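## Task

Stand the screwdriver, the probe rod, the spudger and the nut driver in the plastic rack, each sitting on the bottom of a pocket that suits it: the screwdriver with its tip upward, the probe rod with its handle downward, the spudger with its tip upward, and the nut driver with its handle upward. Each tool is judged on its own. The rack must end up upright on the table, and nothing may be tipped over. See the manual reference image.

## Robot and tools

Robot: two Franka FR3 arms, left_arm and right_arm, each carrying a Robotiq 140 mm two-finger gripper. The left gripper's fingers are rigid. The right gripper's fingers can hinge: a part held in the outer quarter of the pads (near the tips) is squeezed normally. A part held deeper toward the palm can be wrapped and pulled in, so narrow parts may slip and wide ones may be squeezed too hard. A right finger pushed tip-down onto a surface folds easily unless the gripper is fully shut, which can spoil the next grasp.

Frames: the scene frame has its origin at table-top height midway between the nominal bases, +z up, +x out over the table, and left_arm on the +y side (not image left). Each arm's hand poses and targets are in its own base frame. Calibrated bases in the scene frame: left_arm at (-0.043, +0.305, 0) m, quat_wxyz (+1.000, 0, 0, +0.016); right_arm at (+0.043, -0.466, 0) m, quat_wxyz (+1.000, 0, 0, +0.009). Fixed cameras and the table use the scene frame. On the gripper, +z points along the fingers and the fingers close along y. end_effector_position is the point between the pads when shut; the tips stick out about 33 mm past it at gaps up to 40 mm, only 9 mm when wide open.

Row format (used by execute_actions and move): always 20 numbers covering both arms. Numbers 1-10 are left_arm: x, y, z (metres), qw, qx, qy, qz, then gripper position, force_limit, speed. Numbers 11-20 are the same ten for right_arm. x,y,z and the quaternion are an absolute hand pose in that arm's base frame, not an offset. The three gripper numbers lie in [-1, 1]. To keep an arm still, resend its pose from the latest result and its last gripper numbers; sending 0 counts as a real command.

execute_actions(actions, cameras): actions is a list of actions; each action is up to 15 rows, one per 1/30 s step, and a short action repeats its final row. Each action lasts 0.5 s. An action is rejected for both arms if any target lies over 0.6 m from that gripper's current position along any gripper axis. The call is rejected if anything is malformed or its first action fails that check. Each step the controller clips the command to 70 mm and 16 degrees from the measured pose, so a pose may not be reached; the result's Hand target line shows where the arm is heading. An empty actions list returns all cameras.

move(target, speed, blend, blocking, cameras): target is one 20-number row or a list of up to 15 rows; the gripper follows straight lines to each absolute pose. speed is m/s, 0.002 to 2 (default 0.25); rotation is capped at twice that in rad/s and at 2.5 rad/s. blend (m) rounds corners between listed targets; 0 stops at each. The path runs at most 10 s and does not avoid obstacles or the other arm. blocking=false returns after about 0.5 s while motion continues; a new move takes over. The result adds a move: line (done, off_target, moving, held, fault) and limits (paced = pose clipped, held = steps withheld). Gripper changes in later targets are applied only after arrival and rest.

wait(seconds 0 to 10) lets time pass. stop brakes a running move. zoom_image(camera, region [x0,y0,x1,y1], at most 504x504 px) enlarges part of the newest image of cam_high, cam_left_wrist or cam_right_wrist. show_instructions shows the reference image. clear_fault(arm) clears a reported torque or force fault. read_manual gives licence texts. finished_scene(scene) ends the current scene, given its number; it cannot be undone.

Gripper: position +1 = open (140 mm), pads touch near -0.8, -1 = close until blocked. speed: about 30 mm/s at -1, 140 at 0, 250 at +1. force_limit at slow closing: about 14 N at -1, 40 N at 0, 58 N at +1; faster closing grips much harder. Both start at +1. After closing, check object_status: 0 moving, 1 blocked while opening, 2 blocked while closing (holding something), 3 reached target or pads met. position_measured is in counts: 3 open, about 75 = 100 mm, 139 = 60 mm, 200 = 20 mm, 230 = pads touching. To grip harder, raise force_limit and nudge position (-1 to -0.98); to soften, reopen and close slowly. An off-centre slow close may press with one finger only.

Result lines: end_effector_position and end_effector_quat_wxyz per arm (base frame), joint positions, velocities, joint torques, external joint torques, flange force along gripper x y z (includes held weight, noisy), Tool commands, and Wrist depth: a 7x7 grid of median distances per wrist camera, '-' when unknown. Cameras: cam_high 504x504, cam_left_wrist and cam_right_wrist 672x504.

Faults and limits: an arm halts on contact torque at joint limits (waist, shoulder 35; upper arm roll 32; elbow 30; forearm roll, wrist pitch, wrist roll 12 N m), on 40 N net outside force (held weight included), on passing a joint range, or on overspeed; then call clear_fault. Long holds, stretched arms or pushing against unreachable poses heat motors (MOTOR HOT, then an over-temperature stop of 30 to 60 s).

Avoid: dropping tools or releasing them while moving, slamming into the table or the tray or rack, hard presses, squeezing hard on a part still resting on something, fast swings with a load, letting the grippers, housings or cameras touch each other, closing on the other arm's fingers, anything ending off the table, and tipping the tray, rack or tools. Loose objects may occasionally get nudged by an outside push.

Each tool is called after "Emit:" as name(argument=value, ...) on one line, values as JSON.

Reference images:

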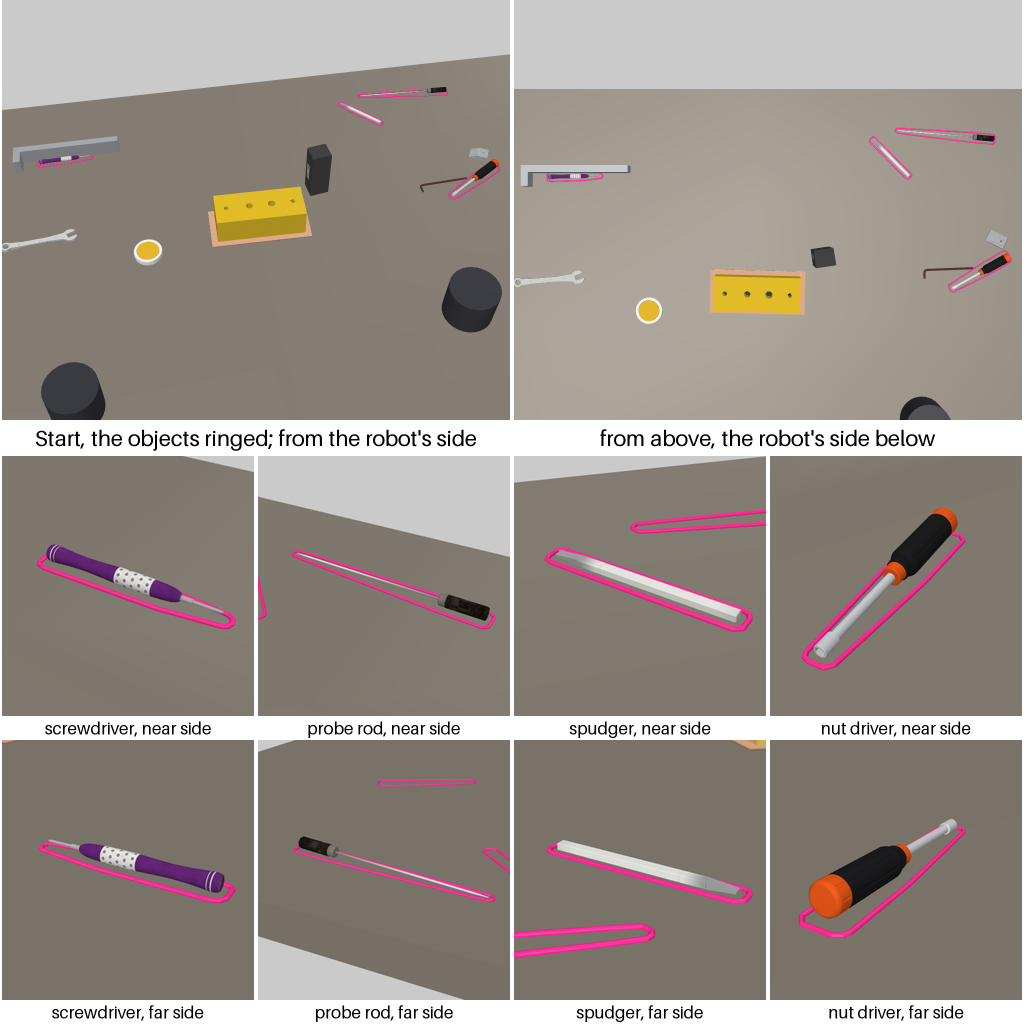

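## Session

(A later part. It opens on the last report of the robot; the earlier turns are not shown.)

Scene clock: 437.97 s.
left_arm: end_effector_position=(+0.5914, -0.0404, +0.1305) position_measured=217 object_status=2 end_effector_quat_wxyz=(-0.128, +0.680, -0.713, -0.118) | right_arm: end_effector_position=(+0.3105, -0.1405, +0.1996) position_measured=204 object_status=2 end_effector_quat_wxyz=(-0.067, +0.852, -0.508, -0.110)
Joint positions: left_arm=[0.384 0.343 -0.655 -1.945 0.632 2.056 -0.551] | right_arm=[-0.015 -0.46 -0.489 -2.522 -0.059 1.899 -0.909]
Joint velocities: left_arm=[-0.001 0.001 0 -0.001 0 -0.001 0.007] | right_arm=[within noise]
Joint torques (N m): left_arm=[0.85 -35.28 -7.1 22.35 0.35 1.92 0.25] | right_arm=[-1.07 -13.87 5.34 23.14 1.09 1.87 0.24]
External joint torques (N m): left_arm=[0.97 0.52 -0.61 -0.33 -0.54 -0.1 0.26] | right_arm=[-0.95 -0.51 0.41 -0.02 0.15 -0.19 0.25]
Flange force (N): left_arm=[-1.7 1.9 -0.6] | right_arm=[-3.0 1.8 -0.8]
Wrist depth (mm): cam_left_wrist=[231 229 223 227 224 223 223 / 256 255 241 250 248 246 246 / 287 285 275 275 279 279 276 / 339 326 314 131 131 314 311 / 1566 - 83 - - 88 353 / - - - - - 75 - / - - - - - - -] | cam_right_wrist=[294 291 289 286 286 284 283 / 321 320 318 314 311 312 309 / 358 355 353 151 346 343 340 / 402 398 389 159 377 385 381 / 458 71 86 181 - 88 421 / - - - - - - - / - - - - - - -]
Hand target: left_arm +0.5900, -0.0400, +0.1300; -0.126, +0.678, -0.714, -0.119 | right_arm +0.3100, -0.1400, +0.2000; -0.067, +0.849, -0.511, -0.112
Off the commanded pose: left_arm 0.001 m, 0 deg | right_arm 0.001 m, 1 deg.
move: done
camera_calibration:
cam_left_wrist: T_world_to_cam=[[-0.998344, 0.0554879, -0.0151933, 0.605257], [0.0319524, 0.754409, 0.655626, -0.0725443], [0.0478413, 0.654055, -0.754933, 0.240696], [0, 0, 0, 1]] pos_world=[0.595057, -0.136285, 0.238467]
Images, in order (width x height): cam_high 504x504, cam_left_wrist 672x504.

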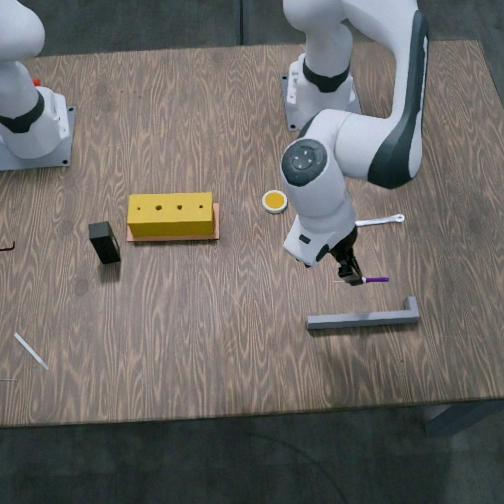

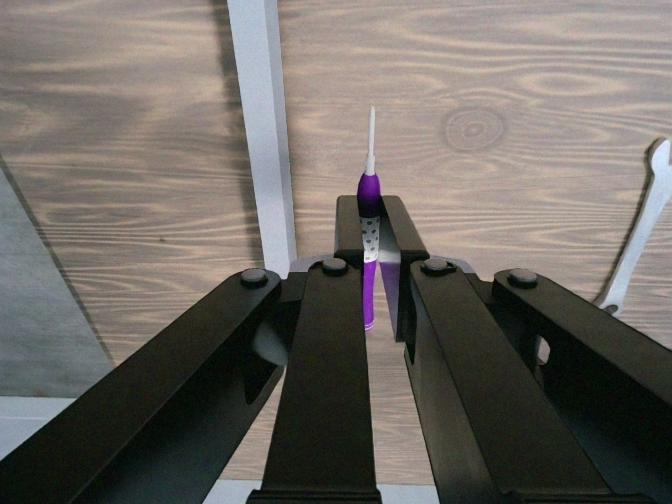

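Emit:
move(target=[[0.50,-0.12,0.28,-0.1259,0.6781,-0.7145,-0.1195,-1,-0.3,-1,0.31,-0.14,0.20,-0.0673,0.8493,-0.5114,-0.1118,-1,0,-1],[0.30,-0.35,0.23,0.2195,0.7568,-0.3135,0.5299,-1,-0.3,-1,0.31,-0.14,0.20,-0.0673,0.8493,-0.5114,-0.1118,-1,0,-1]], speed=0.4, blend=[0.05,0], cameras=["cam_left_wrist","cam_high"])

Emit:
zoom_image(camera="cam_high", region=[110, 110, 270, 260])

Scene clock: 463.93 s.
left_arm: end_effector_position=(+0.3083, -0.3379, +0.2310) position_measured=217 object_status=2 end_effector_quat_wxyz=(+0.196, +0.798, -0.311, +0.478) | right_arm: end_effector_position=(+0.3105, -0.1405, +0.1996) position_measured=204 object_status=2 end_effector_quat_wxyz=(-0.067, +0.852, -0.508, -0.110)
Joint positions: left_arm=[-0.237 -1.042 -1.129 -3.016 -2.508 2.789 0.036] | right_arm=[-0.015 -0.46 -0.489 -2.522 -0.059 1.899 -0.909]
Joint velocities: left_arm=[0 0.001 0 0 0.003 0.004 0] | right_arm=[within noise]
Joint torques (N m): left_arm=[-0.06 6.55 12.7 12.71 1.8 1.11 -0.16] | right_arm=[-1.14 -13.79 5.3 23.04 1.11 1.87 0.25]
External joint torques (N m): left_arm=[-0.1 0.86 1.17 0.27 0.35 0.03 -0.19] | right_arm=[-1.19 -0.69 0.22 0.06 0.16 -0.16 0.26]
Flange force (N): left_arm=[7.0 -1.7 -5.0] | right_arm=[-3.2 2.5 -1.0]
Wrist depth (mm): cam_left_wrist=[2364 2515 2686 2717 832 832 734 / 2111 2209 657 668 672 683 687 / 541 531 542 547 511 558 559 / 451 455 472 - 131 470 471 / 405 - 83 - - 88 422 / - - - - - 76 - / - - - - - - -] | cam_right_wrist=[295 293 290 287 284 284 282 / 321 320 317 314 312 310 308 / 358 355 354 151 347 343 341 / 406 398 389 159 379 383 379 / 455 71 86 181 - 88 418 / - - - - - - - / - - - - - - -]
Hand target: left_arm +0.3080, -0.3383, +0.2313; +0.197, +0.798, -0.310, +0.477 | right_arm +0.3100, -0.1400, +0.2000; -0.067, +0.849, -0.511, -0.112
Off the commanded pose: left_arm 0.015 m, 8 deg | right_arm 0.001 m, 1 deg.
move: held (left_arm; a check stopped the path); limits=paced,held
pose unreachable (left arm): on one or more control steps of this call, first in action 0 (counted from 0), this arm could not follow its commanded pose, so it was not sent that pose on those steps. It may still have moved: this result reports where it is.
cause: moving toward the commanded pose would bring two parts of the arm too close to each other (joints 2 (shoulder) to 6 (wrist pitch) lie between them).
camera_calibration:
cam_left_wrist: T_world_to_cam=[[-0.677692, -0.7353, 0.00824158, -0.0307551], [-0.556603, 0.505606, -0.659208, 0.49612], [0.480549, -0.451327, -0.751916, 0.0171247], [0, 0, 0, 1]] pos_world=[0.24707, -0.265727, 0.340176]
Images, in order (width x height): cam_high 504x504, cam_left_wrist 672x504.

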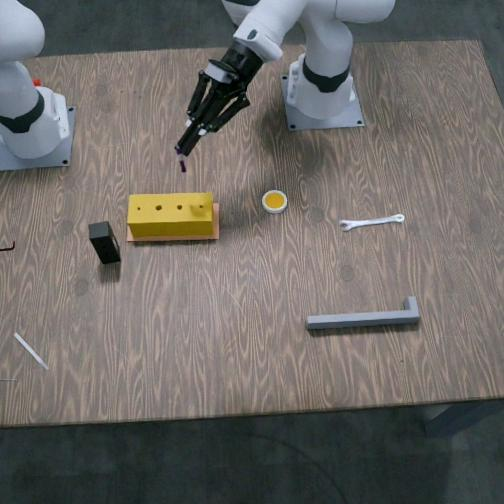

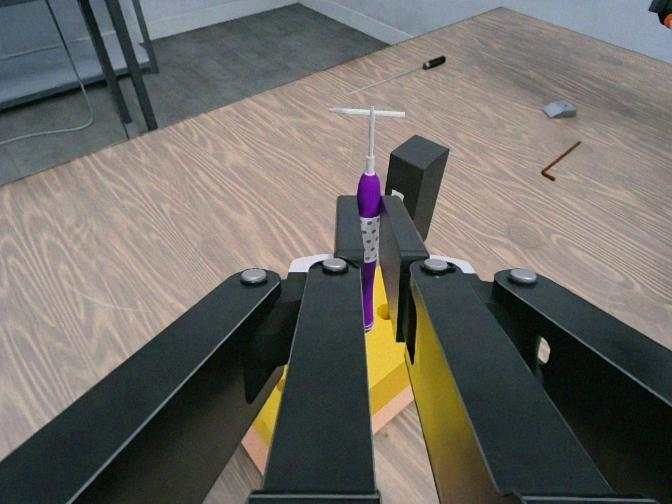

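Scaled by 3.150 from the camera's 504x504 image, which has a finer 720x720 frame.

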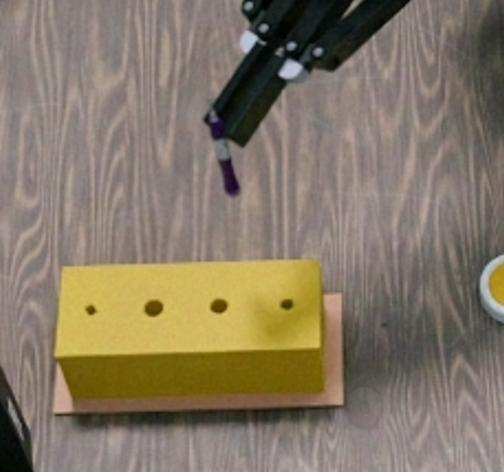

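Emit:
move(target=[[0.40,-0.22,0.28,0.4551,0.4987,-0.6499,0.3492,-1,-0.3,-1,0.31,-0.14,0.20,-0.0673,0.8493,-0.5114,-0.1118,-1,0,-1],[0.340,-0.365,0.175,0.4551,0.4987,-0.6499,0.3492,-1,-0.3,-1,0.31,-0.14,0.20,-0.0673,0.8493,-0.5114,-0.1118,-1,0,-1]], speed=0.35, blend=[0.02,0], cameras=["cam_left_wrist","cam_high"])

Emit:
zoom_image(camera="cam_left_wrist", region=[250, 150, 500, 400])

Emit:
zoom_image(camera="cam_high", region=[110, 150, 240, 260])

Scene clock: 486.17 s.
left_arm: end_effector_position=(+0.3090, -0.3368, +0.2314) position_measured=217 object_status=2 end_effector_quat_wxyz=(+0.198, +0.798, -0.312, +0.477) | right_arm: end_effector_position=(+0.3105, -0.1405, +0.1996) position_measured=204 object_status=2 end_effector_quat_wxyz=(-0.067, +0.852, -0.508, -0.110)
Joint positions: left_arm=[-0.237 -1.043 -1.122 -3.02 -2.502 2.782 0.037] | right_arm=[-0.015 -0.46 -0.489 -2.522 -0.059 1.899 -0.909]
Joint torques (N m): left_arm=[0.47 5.65 11.85 12.79 0.96 1.12 -0.01] | right_arm=[-1.12 -13.8 5.31 23.11 1.08 1.87 0.26]
External joint torques (N m): left_arm=[0.48 0.05 0.41 0.12 -0.47 0.06 -0.04] | right_arm=[-1.09 -0.66 0.33 0.17 0.14 -0.16 0.27]
Flange force (N): left_arm=[-0.3 -0.5 3.0] | right_arm=[-3.0 2.1 -1.3]
Wrist depth (mm): cam_left_wrist=[2130 2388 2814 2814 807 838 812 / 2092 2230 668 675 672 672 701 / 527 537 539 555 516 555 566 / 458 455 477 - 131 472 478 / 402 - 83 - - 88 422 / - - - - - 75 - / - - - - - - -] | cam_right_wrist=[294 291 290 287 285 284 284 / 323 321 318 315 312 310 308 / 361 354 354 151 346 345 341 / 402 398 387 159 377 383 378 / 456 71 87 94 - 88 419 / - - - - - - - / - - - - - - -]
Hand target: left_arm +0.3089, -0.3373, +0.2317; +0.198, +0.798, -0.311, +0.477 | right_arm +0.3100, -0.1400, +0.2000; -0.067, +0.849, -0.511, -0.112
Off the commanded pose: left_arm 0.070 m, 62 deg | right_arm 0.001 m, 1 deg.
move: held (left_arm; a check stopped the path); path passed 0 of 2 targets; limits=held
pose unreachable (left arm): on one or more control steps of this call, first in action 0 (counted from 0), this arm could not follow its commanded pose, so it was not sent that pose on those steps. It may still have moved: this result reports where it is.
cause: moving toward the commanded pose would bring two parts of the arm too close to each other (joints 2 (shoulder) to 5 (forearm roll) lie between them).
camera_calibration:
cam_left_wrist: T_world_to_cam=[[-0.679727, -0.733404, 0.00945846, -0.0285976], [-0.555751, 0.506576, -0.659182, 0.496197], [0.478656, -0.453321, -0.751924, 0.0174523], [0, 0, 0, 1]] pos_world=[0.24797, -0.264423, 0.340477]
Images, in order (width x height): cam_high 504x504, cam_left_wrist 672x504.

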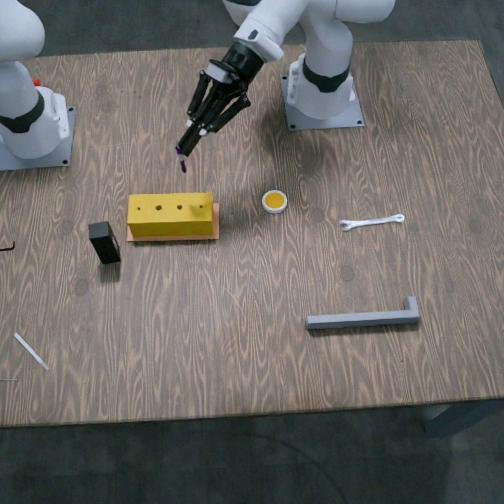

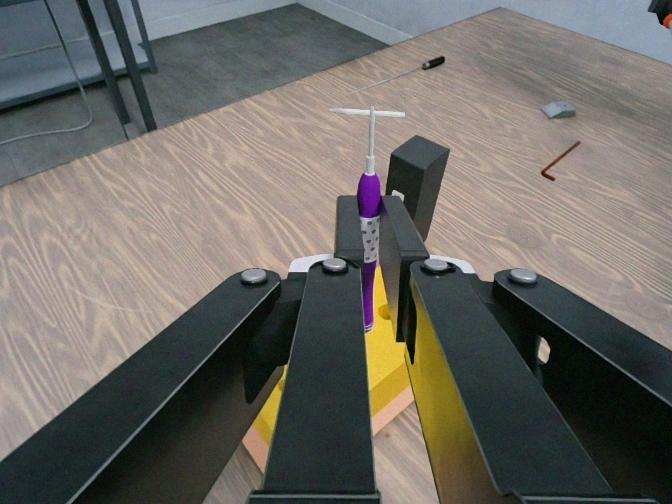

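Scaled by 2.016 from the camera's 672x504 image, which has a finer 960x720 frame.

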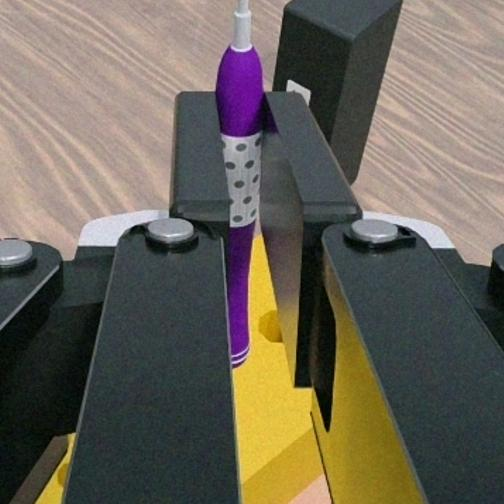

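Scaled by 3.877 from the camera's 504x504 image, which has a finer 720x720 frame.

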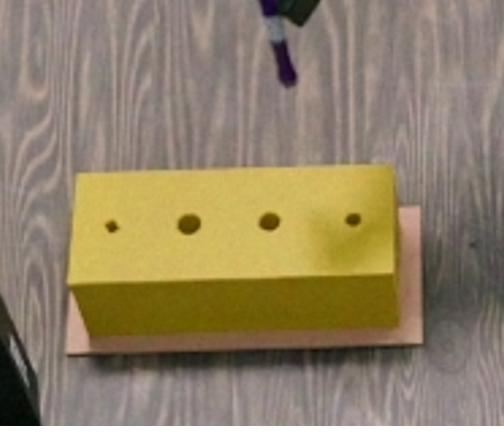

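Emit:
move(target=[[0.40,-0.23,0.26,0.1,0.83,-0.45,0.32,-1,-0.3,-1,0.31,-0.14,0.20,-0.0673,0.8493,-0.5114,-0.1118,-1,0,-1],[0.50,-0.12,0.28,-0.1259,0.6781,-0.7145,-0.1195,-1,-0.3,-1,0.31,-0.14,0.20,-0.0673,0.8493,-0.5114,-0.1118,-1,0,-1],[0.44,-0.22,0.30,0.2,0.63,-0.71,0.15,-1,-0.3,-1,0.31,-0.14,0.20,-0.0673,0.8493,-0.5114,-0.1118,-1,0,-1],[0.40,-0.30,0.28,0.4551,0.4987,-0.6499,0.3492,-1,-0.3,-1,0.31,-0.14,0.20,-0.0673,0.8493,-0.5114,-0.1118,-1,0,-1]], speed=0.4, blend=[0.03,0.03,0.03,0], cameras=["cam_left_wrist"])

Scene clock: 500.10 s.
left_arm: end_effector_position=(+0.3093, -0.3365, +0.2314) position_measured=217 object_status=2 end_effector_quat_wxyz=(+0.197, +0.798, -0.313, +0.477) | right_arm: end_effector_position=(+0.3105, -0.1405, +0.1996) position_measured=204 object_status=2 end_effector_quat_wxyz=(-0.067, +0.852, -0.508, -0.110)
Joint positions: left_arm=[-0.237 -1.042 -1.119 -3.02 -2.496 2.782 0.037] | right_arm=[-0.015 -0.46 -0.489 -2.522 -0.059 1.899 -0.909]
Joint torques (N m): left_arm=[0.49 5.06 11.93 12.45 0.79 1 0.05] | right_arm=[-1 -13.82 5.33 23.1 1.07 1.87 0.24]
External joint torques (N m): left_arm=[0.45 -0.51 0.54 -0.23 -0.64 -0.07 0.02] | right_arm=[-0.9 -0.65 0.4 0.06 0.14 -0.17 0.25]
Flange force (N): left_arm=[-1.9 -1.7 2.1] | right_arm=[-3.3 1.9 -1.0]
Wrist depth (mm): cam_left_wrist=[1938 2570 2598 2883 821 844 824 / 2056 2209 637 670 679 674 693 / 531 540 541 541 517 550 567 / 454 454 471 - 131 472 470 / 402 - 83 - - 88 417 / - - - - - 75 - / - - - - - - -] | cam_right_wrist=[295 291 291 288 285 284 283 / 322 320 317 315 313 310 309 / 357 358 353 154 345 343 339 / 404 399 385 159 373 381 379 / 456 71 86 181 - 88 419 / - - - - - - - / - - - - - - -]
Hand target: left_arm +0.3093, -0.3366, +0.2317; +0.197, +0.798, -0.312, +0.477 | right_arm +0.3100, -0.1400, +0.2000; -0.067, +0.849, -0.511, -0.112
Off the commanded pose: left_arm 0.109 m, 62 deg | right_arm 0.001 m, 1 deg.
move: held (left_arm; a check stopped the path); path passed 0 of 4 targets; limits=held
pose unreachable (left arm): on one or more control steps of this call, first in action 0 (counted from 0), this arm could not follow its commanded pose, so it was not sent that pose on those steps. It may still have moved: this result reports where it is.
cause: moving toward the commanded pose would bring two parts of the arm too close to each other (joints 2 (shoulder) to 5 (forearm roll) lie between them).
camera_calibration:
cam_left_wrist: T_world_to_cam=[[-0.680421, -0.73278, 0.0077894, -0.0273512], [-0.555407, 0.50873, -0.657813, 0.496518], [0.478069, -0.451916, -0.753141, 0.0183855], [0, 0, 0, 1]] pos_world=[0.24837, -0.264327, 0.340676]
Images, in order (width x height): cam_left_wrist 672x504.

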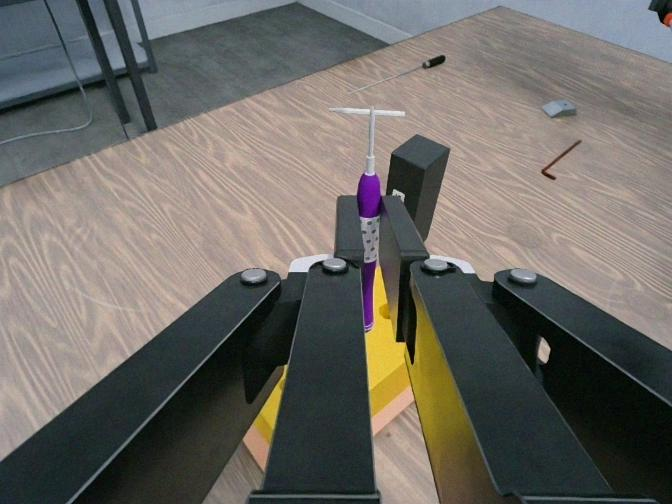

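Emit:
move(target=[[0.40,-0.34,0.26,0.198,0.798,-0.311,0.477,-1,-0.3,-1,0.31,-0.14,0.20,-0.0673,0.8493,-0.5114,-0.1118,-1,0,-1],[0.47,-0.30,0.30,0.198,0.798,-0.311,0.477,-1,-0.3,-1,0.31,-0.14,0.20,-0.0673,0.8493,-0.5114,-0.1118,-1,0,-1]], speed=0.3, blend=[0.03,0])

Scene clock: 513.43 s.
left_arm: end_effector_position=(+0.4700, -0.2990, +0.2996) position_measured=217 object_status=2 end_effector_quat_wxyz=(+0.199, +0.800, -0.307, +0.476) | right_arm: end_effector_position=(+0.3105, -0.1405, +0.1996) position_measured=204 object_status=2 end_effector_quat_wxyz=(-0.067, +0.852, -0.508, -0.110)
Joint positions: left_arm=[0.324 -0.772 -0.864 -2.751 -2.079 2.489 0.195] | right_arm=[-0.015 -0.46 -0.489 -2.522 -0.059 1.899 -0.909]
Joint velocities: left_arm=[0.001 0.001 0.001 0 -0.001 -0.002 0.004] | right_arm=[within noise]
Joint torques (N m): left_arm=[0.87 -0.76 11.88 20.11 0.83 0.36 0.33] | right_arm=[-1.06 -13.78 5.3 23.13 1.08 1.88 0.22]
External joint torques (N m): left_arm=[0.88 0.28 0.4 0.35 0.32 -0.32 0.3] | right_arm=[-1.07 -0.67 0.26 0.2 0.14 -0.14 0.23]
Flange force (N): left_arm=[1.0 -4.6 2.6] | right_arm=[-2.8 2.1 -1.3]
Wrist depth (mm): cam_left_wrist=[1818 2056 2656 2883 - - - / 2038 2149 2169 2341 2341 835 841 / 1861 1922 1906 679 674 689 685 / 1619 1642 577 - 131 574 579 / 1399 - 83 - - 88 509 / - - - - - 75 - / - - - - - - -] | cam_right_wrist=[294 292 289 287 285 284 284 / 322 322 319 316 312 310 308 / 358 357 351 151 347 344 342 / 403 397 385 159 378 383 379 / 457 71 86 181 - 88 422 / - - - - - - - / - - - - - - -]
Hand target: left_arm +0.4700, -0.3000, +0.3000; +0.198, +0.798, -0.311, +0.477 | right_arm +0.3100, -0.1400, +0.2000; -0.067, +0.849, -0.511, -0.112
Off the commanded pose: left_arm 0.001 m, 1 deg | right_arm 0.001 m, 1 deg.
move: done

Now rotate there, then go to the rack.

Emit:
move(target=[[0.48,-0.28,0.30,0.4551,0.4987,-0.6499,0.3492,-1,-0.3,-1,0.31,-0.14,0.20,-0.0673,0.8493,-0.5114,-0.1118,-1,0,-1],[0.340,-0.365,0.19,0.4551,0.4987,-0.6499,0.3492,-1,-0.3,-1,0.31,-0.14,0.20,-0.0673,0.8493,-0.5114,-0.1118,-1,0,-1]], speed=0.35, cameras=["cam_left_wrist","cam_high"])

Emit:
zoom_image(camera="cam_left_wrist", region=[250, 150, 500, 400])

Emit:
zoom_image(camera="cam_high", region=[110, 150, 240, 260])

Scene clock: 526.67 s.
left_arm: end_effector_position=(+0.3401, -0.3644, +0.1905) position_measured=217 object_status=2 end_effector_quat_wxyz=(-0.456, -0.500, +0.649, -0.347) | right_arm: end_effector_position=(+0.3105, -0.1405, +0.1996) position_measured=204 object_status=2 end_effector_quat_wxyz=(-0.067, +0.852, -0.508, -0.110)
Joint positions: left_arm=[0.435 0.053 -0.672 -2.526 -1.334 1.875 0.959] | right_arm=[-0.015 -0.46 -0.489 -2.522 -0.059 1.899 -0.909]
Joint velocities: left_arm=[-0.001 0 -0.001 0 -0.001 0 0.007] | right_arm=[within noise]
Joint torques (N m): left_arm=[0.48 -19.29 -1.34 17.12 -1.44 -1.18 0.24] | right_arm=[-1.06 -13.76 5.37 23.09 1.08 1.89 0.22]
External joint torques (N m): left_arm=[0.58 1.04 -0.35 -0.23 -0.59 -0.01 0.21] | right_arm=[-0.98 -0.61 0.44 0.12 0.14 -0.15 0.23]
Flange force (N): left_arm=[-2.9 -1.4 2.0] | right_arm=[-3.1 1.9 -1.1]
Wrist depth (mm): cam_left_wrist=[1665 - - 1023 1987 480 - / 765 770 765 758 662 527 750 / 582 574 575 566 566 546 559 / 462 460 477 - 131 455 449 / 398 - 83 - - 88 390 / - - - - - 75 - / - - - - - - -] | cam_right_wrist=[295 292 290 287 286 283 283 / 324 321 318 314 314 311 308 / 358 355 350 154 347 344 340 / 400 398 387 159 376 384 382 / 457 71 86 181 - 88 419 / - - - - - - - / - - - - - - -]
Hand target: left_arm +0.3400, -0.3650, +0.1900; -0.455, -0.499, +0.650, -0.349 | right_arm +0.3100, -0.1400, +0.2000; -0.067, +0.849, -0.511, -0.112
Off the commanded pose: left_arm 0.001 m, 0 deg | right_arm 0.001 m, 1 deg.
move: done
camera_calibration:
cam_left_wrist: T_world_to_cam=[[-0.968393, 0.249422, -0.00198602, 0.431293], [0.165059, 0.634837, -0.75481, 0.320342], [-0.187006, -0.73128, -0.655941, 0.0661489], [0, 0, 0, 1]] pos_world=[0.377156, -0.262565, 0.286043]
Images, in order (width x height): cam_high 504x504, cam_left_wrist 672x504.

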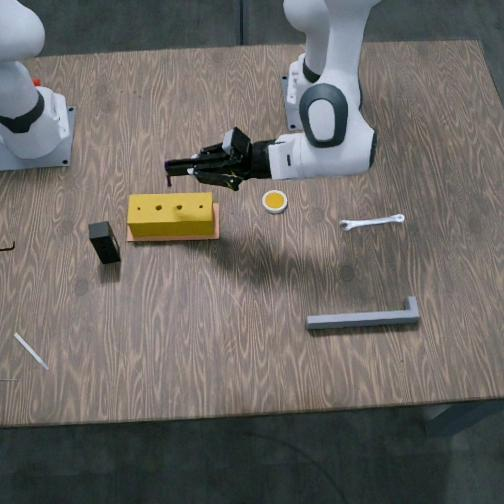

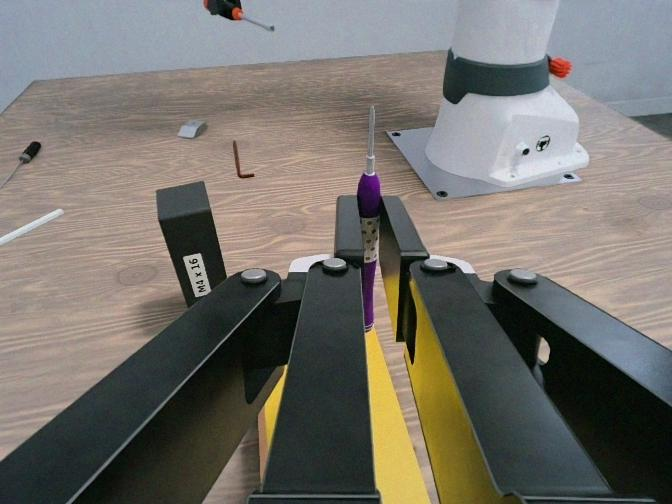

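Scaled by 2.016 from the camera's 672x504 image, which has a finer 960x720 frame.

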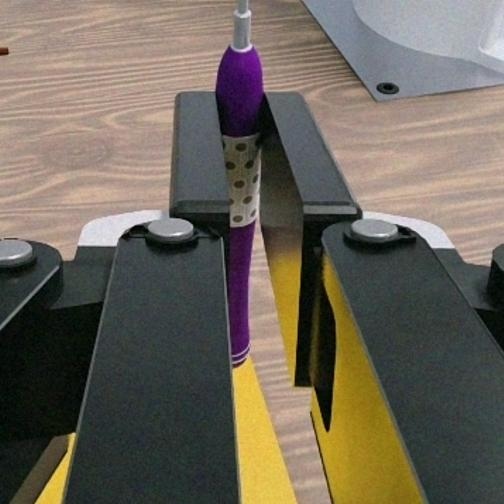

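Scaled by 3.877 from the camera's 504x504 image, which has a finer 720x720 frame.

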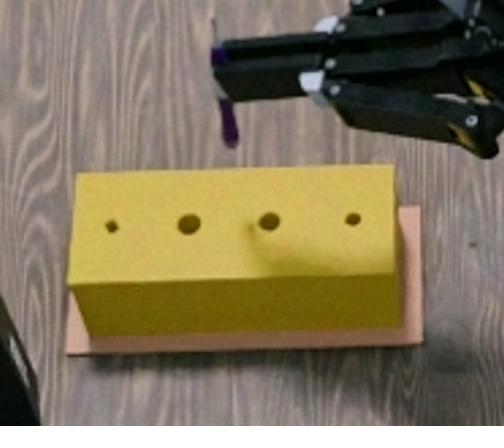

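Emit:
move(target=[[0.363,-0.348,0.18,0.4551,0.4987,-0.6499,0.3492,-1,-0.3,-1,0.31,-0.14,0.20,-0.0673,0.8493,-0.5114,-0.1118,-1,0,-1],[0.363,-0.348,0.148,0.4551,0.4987,-0.6499,0.3492,-1,-0.3,-1,0.31,-0.14,0.20,-0.0673,0.8493,-0.5114,-0.1118,-1,0,-1]], speed=0.15, cameras=["cam_left_wrist","cam_high"])

Emit:
zoom_image(camera="cam_left_wrist", region=[250, 150, 500, 400])

Emit:
zoom_image(camera="cam_high", region=[120, 150, 220, 250])

Scene clock: 580.97 s.
left_arm: end_effector_position=(+0.3629, -0.3479, +0.1485) position_measured=217 object_status=2 end_effector_quat_wxyz=(-0.457, -0.501, +0.647, -0.348) | right_arm: end_effector_position=(+0.3105, -0.1405, +0.1996) position_measured=204 object_status=2 end_effector_quat_wxyz=(-0.067, +0.852, -0.508, -0.110)
Joint positions: left_arm=[0.438 0.239 -0.631 -2.456 -1.255 1.956 1.018] | right_arm=[-0.015 -0.46 -0.489 -2.522 -0.059 1.899 -0.909]
Joint velocities: left_arm=[0 0.001 -0.002 0.001 0 0 0.005] | right_arm=[within noise]
Joint torques (N m): left_arm=[0.32 -24.14 -4.2 16.18 -0.36 -1.31 0.12] | right_arm=[-1.04 -13.8 5.33 23.05 1.09 1.87 0.26]
External joint torques (N m): left_arm=[0.46 0.86 -0.11 0.59 0.34 -0.04 0.09] | right_arm=[-1.09 -0.61 0.24 0.02 0.15 -0.17 0.27]
Flange force (N): left_arm=[-3.2 -3.8 -0.3] | right_arm=[-3.1 2.2 -0.9]
Wrist depth (mm): cam_left_wrist=[- 788 989 847 885 497 2251 / 672 668 666 659 646 527 606 / 498 495 446 485 483 484 486 / 396 393 407 - 131 391 386 / 339 - 83 - - 88 336 / - - - - - 75 - / - - - - - - -] | cam_right_wrist=[293 292 289 289 286 283 282 / 321 320 318 314 313 310 309 / 358 356 351 151 345 345 340 / 403 396 384 158 373 385 382 / 455 71 86 181 - 88 417 / - - - - - - - / - - - - - - -]
Hand target: left_arm +0.3630, -0.3480, +0.1480; -0.455, -0.499, +0.650, -0.349 | right_arm +0.3100, -0.1400, +0.2000; -0.067, +0.849, -0.511, -0.112
Off the commanded pose: left_arm 0.001 m, 1 deg | right_arm 0.001 m, 1 deg.
move: done
camera_calibration:
cam_left_wrist: T_world_to_cam=[[-0.96941, 0.245445, 0.000936579, 0.447601], [0.159747, 0.633823, -0.756802, 0.276315], [-0.186347, -0.733502, -0.653644, 0.0536209], [0, 0, 0, 1]] pos_world=[0.39976, -0.245665, 0.243746]
Images, in order (width x height): cam_high 504x504, cam_left_wrist 672x504.

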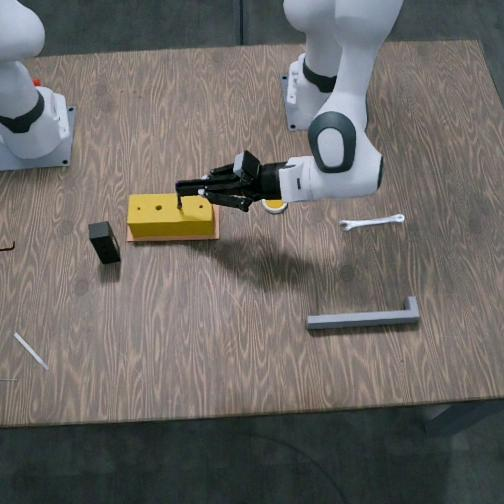

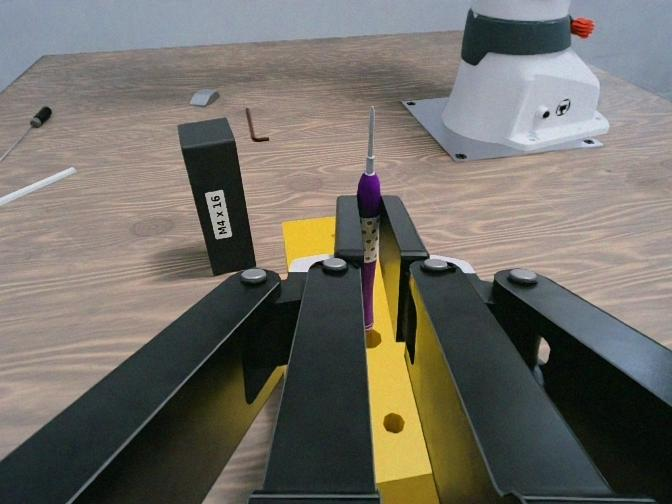

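Scaled by 2.016 from the camera's 672x504 image, which has a finer 960x720 frame.

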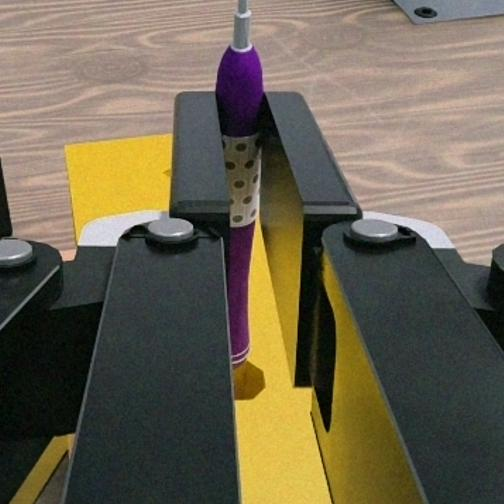

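Scaled by 5.040 from the camera's 504x504 image, which has a finer 720x720 frame.

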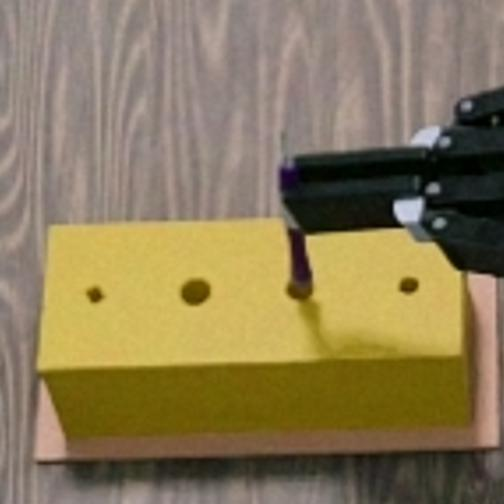

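Emit:
move(target=[[0.359,-0.351,0.141,0.4551,0.4987,-0.6499,0.3492,-1,-0.3,-1,0.31,-0.14,0.20,-0.0673,0.8493,-0.5114,-0.1118,-1,0,-1],[0.359,-0.351,0.128,0.4551,0.4987,-0.6499,0.3492,-1,-0.3,-1,0.31,-0.14,0.20,-0.0673,0.8493,-0.5114,-0.1118,-1,0,-1]], speed=0.04, cameras=["cam_left_wrist","cam_high"])

Emit:
zoom_image(camera="cam_left_wrist", region=[320, 200, 420, 360])

Emit:
zoom_image(camera="cam_high", region=[120, 150, 220, 250])

Scene clock: 605.87 s.
left_arm: end_effector_position=(+0.3588, -0.3509, +0.1286) position_measured=217 object_status=2 end_effector_quat_wxyz=(-0.457, -0.501, +0.647, -0.348) | right_arm: end_effector_position=(+0.3105, -0.1405, +0.1996) position_measured=204 object_status=2 end_effector_quat_wxyz=(-0.067, +0.852, -0.508, -0.110)
Joint positions: left_arm=[0.427 0.296 -0.63 -2.456 -1.258 2 1.056] | right_arm=[-0.015 -0.46 -0.489 -2.522 -0.059 1.899 -0.909]
Joint velocities: left_arm=[0 0.001 0.001 0 0.001 0.002 0.006] | right_arm=[within noise]
Joint torques (N m): left_arm=[0.19 -24.96 -5.06 15.2 -0.26 -1.38 0.31] | right_arm=[-1.09 -13.82 5.34 23.16 1.07 1.88 0.24]
External joint torques (N m): left_arm=[0.27 0.87 -0.14 0.52 0.35 -0.08 0.28] | right_arm=[-1.15 -0.7 0.25 0.15 0.13 -0.16 0.25]
Flange force (N): left_arm=[-3.5 -3.3 0.2] | right_arm=[-3.1 2.4 -1.2]
Wrist depth (mm): cam_left_wrist=[770 827 841 838 760 489 - / 616 648 603 595 559 528 555 / 455 451 455 453 449 445 453 / 361 365 350 - 131 359 355 / 309 - 83 - - 88 307 / - - - - - 75 - / - - - - - - -] | cam_right_wrist=[295 291 290 287 285 284 283 / 323 320 316 316 312 312 307 / 357 357 355 151 346 344 341 / 404 397 387 159 378 385 382 / 455 71 86 181 - 88 417 / - - - - - - - / - - - - - - -]
Hand target: left_arm +0.3590, -0.3510, +0.1280; -0.455, -0.499, +0.650, -0.349 | right_arm +0.3100, -0.1400, +0.2000; -0.067, +0.849, -0.511, -0.112
Off the commanded pose: left_arm 0.001 m, 1 deg | right_arm 0.001 m, 1 deg.
move: done
camera_calibration:
cam_left_wrist: T_world_to_cam=[[-0.969388, 0.245532, 0.000980679, 0.444506], [0.159754, 0.63375, -0.756862, 0.263775], [-0.186455, -0.733536, -0.653574, 0.0375477], [0, 0, 0, 1]] pos_world=[0.395761, -0.248765, 0.223746]
Images, in order (width x height): cam_high 504x504, cam_left_wrist 672x504.

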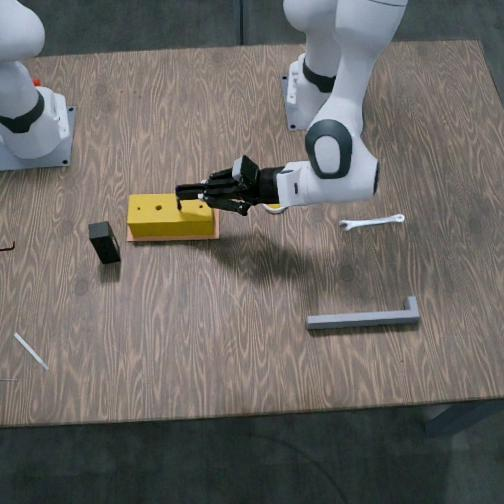

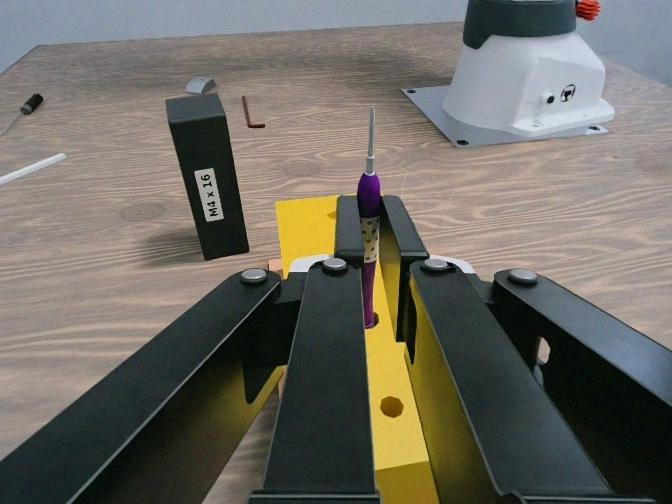

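Scaled by 3.150 from the camera's 672x504 image, which has a finer 960x720 frame.

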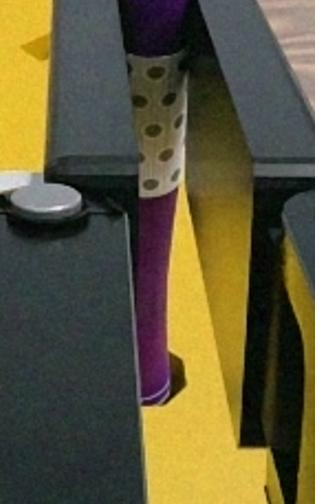

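Scaled by 5.040 from the camera's 504x504 image, which has a finer 720x720 frame.

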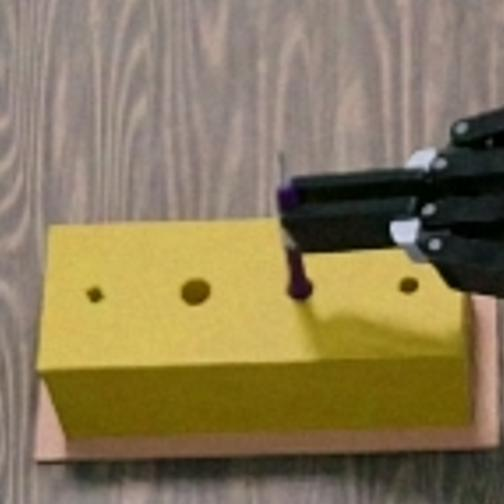

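Emit:
move(target=[[0.3568,-0.3528,0.126,0.4551,0.4987,-0.6499,0.3492,-1,-0.3,-1,0.31,-0.14,0.20,-0.0673,0.8493,-0.5114,-0.1118,-1,0,-1],[0.3568,-0.3528,0.116,0.4551,0.4987,-0.6499,0.3492,-1,-0.3,-1,0.31,-0.14,0.20,-0.0673,0.8493,-0.5114,-0.1118,-1,0,-1]], speed=0.03, cameras=["cam_left_wrist","cam_high"])

Emit:
zoom_image(camera="cam_left_wrist", region=[320, 200, 420, 360])

Emit:
zoom_image(camera="cam_high", region=[120, 150, 220, 250])

Scene clock: 637.40 s.
left_arm: end_effector_position=(+0.3567, -0.3524, +0.1164) position_measured=217 object_status=2 end_effector_quat_wxyz=(-0.457, -0.502, +0.647, -0.348) | right_arm: end_effector_position=(+0.3105, -0.1405, +0.1996) position_measured=204 object_status=2 end_effector_quat_wxyz=(-0.067, +0.852, -0.508, -0.110)
Joint positions: left_arm=[0.421 0.332 -0.629 -2.453 -1.259 2.026 1.079] | right_arm=[-0.015 -0.46 -0.489 -2.522 -0.059 1.899 -0.909]
Joint velocities: left_arm=[0 0.001 -0.002 0 -0.001 0.003 0.007] | right_arm=[within noise]
Joint torques (N m): left_arm=[0.13 -25.49 -5.81 14.61 -0.39 -1.43 0.32] | right_arm=[-1.09 -13.86 5.35 23.05 1.07 1.87 0.25]
External joint torques (N m): left_arm=[0.09 0.83 -0.46 0.59 0.18 -0.12 0.29] | right_arm=[-1.05 -0.65 0.36 0.03 0.14 -0.17 0.26]
Flange force (N): left_arm=[-2.9 -3.1 1.0] | right_arm=[-3.3 2.2 -1.0]
Wrist depth (mm): cam_left_wrist=[804 799 780 778 768 487 708 / 572 539 567 570 552 529 552 / 430 431 441 451 421 424 421 / 340 343 337 - 131 336 339 / 296 - 83 - - 88 290 / - - - - - 75 - / - - - - - - -] | cam_right_wrist=[294 291 289 288 287 283 283 / 323 320 319 313 311 312 309 / 358 354 351 151 347 344 340 / 404 397 386 159 378 385 380 / 456 71 87 180 - 88 418 / - - - - - - - / - - - - - - -]
Hand target: left_arm +0.3568, -0.3528, +0.1160; -0.455, -0.499, +0.650, -0.349 | right_arm +0.3100, -0.1400, +0.2000; -0.067, +0.849, -0.511, -0.112
Off the commanded pose: left_arm 0.001 m, 1 deg | right_arm 0.001 m, 1 deg.
move: done
camera_calibration:
cam_left_wrist: T_world_to_cam=[[-0.969395, 0.245503, 0.000829839, 0.442878], [0.159943, 0.634112, -0.756519, 0.255847], [-0.186254, -0.733233, -0.653972, 0.0282275], [0, 0, 0, 1]] pos_world=[0.39366, -0.250266, 0.211646]
Images, in order (width x height): cam_high 504x504, cam_left_wrist 672x504.

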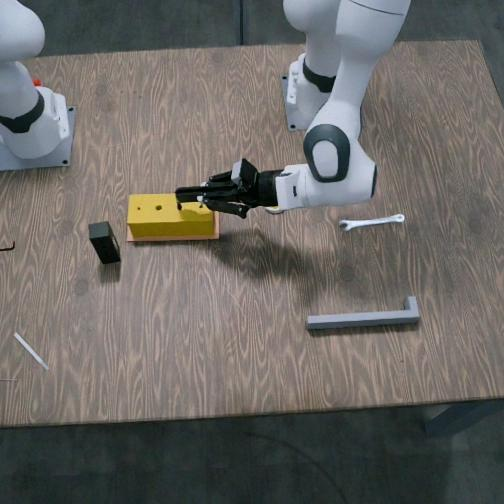

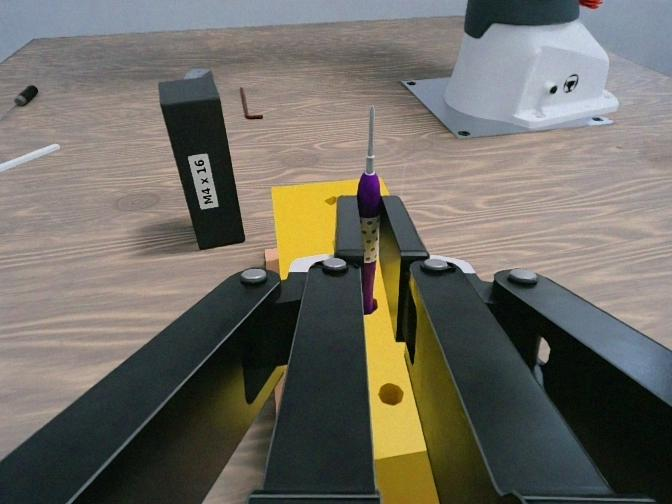

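Scaled by 3.150 from the camera's 672x504 image, which has a finer 960x720 frame.

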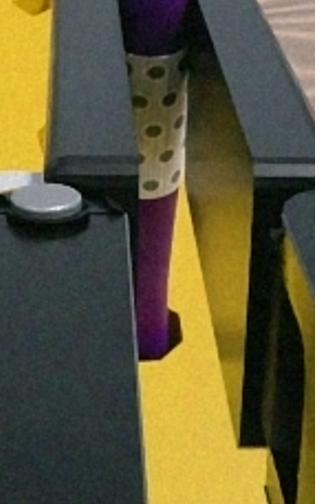

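Scaled by 5.040 from the camera's 504x504 image, which has a finer 720x720 frame.

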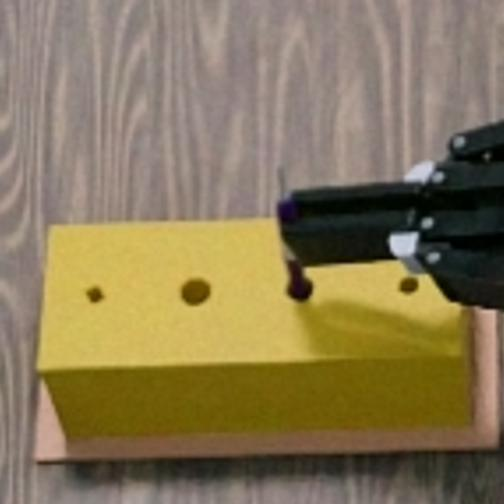

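Emit:
move(target=[[0.3555,-0.3528,0.097,0.4551,0.4987,-0.6499,0.3492,-1,-0.3,-1,0.31,-0.14,0.20,-0.0673,0.8493,-0.5114,-0.1118,-1,0,-1]], speed=0.04, cameras=["cam_left_wrist","cam_high"])

Emit:
zoom_image(camera="cam_left_wrist", region=[320, 150, 420, 360])

Scene clock: 649.30 s.
left_arm: end_effector_position=(+0.3558, -0.3524, +0.0975) position_measured=217 object_status=2 end_effector_quat_wxyz=(-0.457, -0.502, +0.647, -0.348) | right_arm: end_effector_position=(+0.3105, -0.1405, +0.1996) position_measured=204 object_status=2 end_effector_quat_wxyz=(-0.067, +0.852, -0.508, -0.110)
Joint positions: left_arm=[0.411 0.392 -0.618 -2.442 -1.254 2.061 1.113] | right_arm=[-0.015 -0.46 -0.489 -2.522 -0.059 1.899 -0.909]
Joint velocities: left_arm=[0.001 0 -0.002 -0.001 0 0 0.006] | right_arm=[within noise]
Joint torques (N m): left_arm=[-0.03 -26.55 -6.66 13.69 -0.13 -1.46 0.26] | right_arm=[-1.05 -13.8 5.32 23.1 1.09 1.87 0.22]
External joint torques (N m): left_arm=[0 0.87 -0.37 0.5 0.39 -0.1 0.23] | right_arm=[-1.05 -0.65 0.3 0.12 0.15 -0.16 0.23]
Flange force (N): left_arm=[-3.2 -3.2 0.8] | right_arm=[-3.0 2.1 -1.1]
Wrist depth (mm): cam_left_wrist=[743 791 783 773 710 493 523 / 531 459 489 516 515 505 513 / 392 390 367 418 387 387 388 / 312 312 311 - 131 307 308 / 261 - 83 - - 88 266 / - - - - - 75 - / - - - - - - -] | cam_right_wrist=[294 292 291 287 285 283 283 / 324 319 316 315 312 310 311 / 359 357 353 154 346 342 339 / 404 397 388 159 377 383 380 / 458 71 86 180 - 88 418 / - - - - - - - / - - - - - - -]
Hand target: left_arm +0.3555, -0.3528, +0.0970; -0.455, -0.499, +0.650, -0.349 | right_arm +0.3100, -0.1400, +0.2000; -0.067, +0.849, -0.511, -0.112
Off the commanded pose: left_arm 0.001 m, 1 deg | right_arm 0.001 m, 1 deg.
move: done
camera_calibration:
cam_left_wrist: T_world_to_cam=[[-0.969642, 0.244528, 0.000737951, 0.441673], [0.159359, 0.634199, -0.756569, 0.241923], [-0.18547, -0.733483, -0.653914, 0.0153539], [0, 0, 0, 1]] pos_world=[0.392559, -0.250167, 0.192746]
Images, in order (width x height): cam_high 504x504, cam_left_wrist 672x504.

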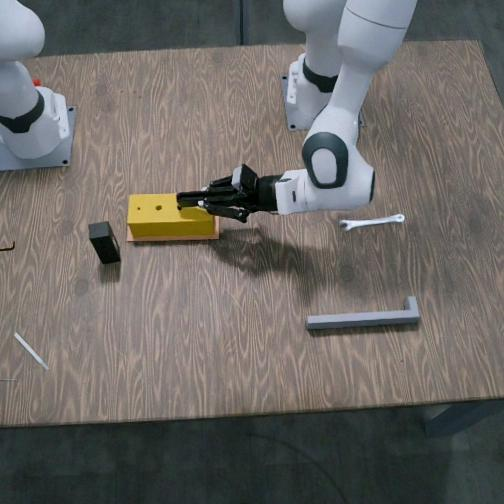

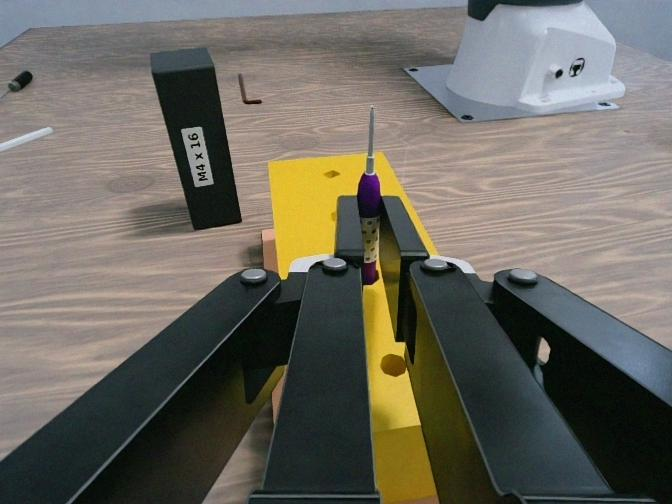

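Scaled by 2.400 from the camera's 672x504 image, which has a finer 960x720 frame.

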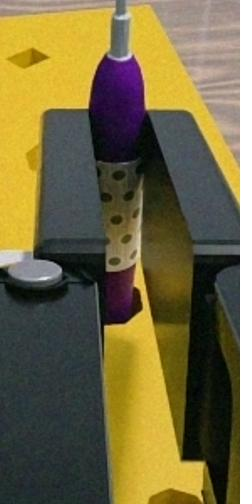

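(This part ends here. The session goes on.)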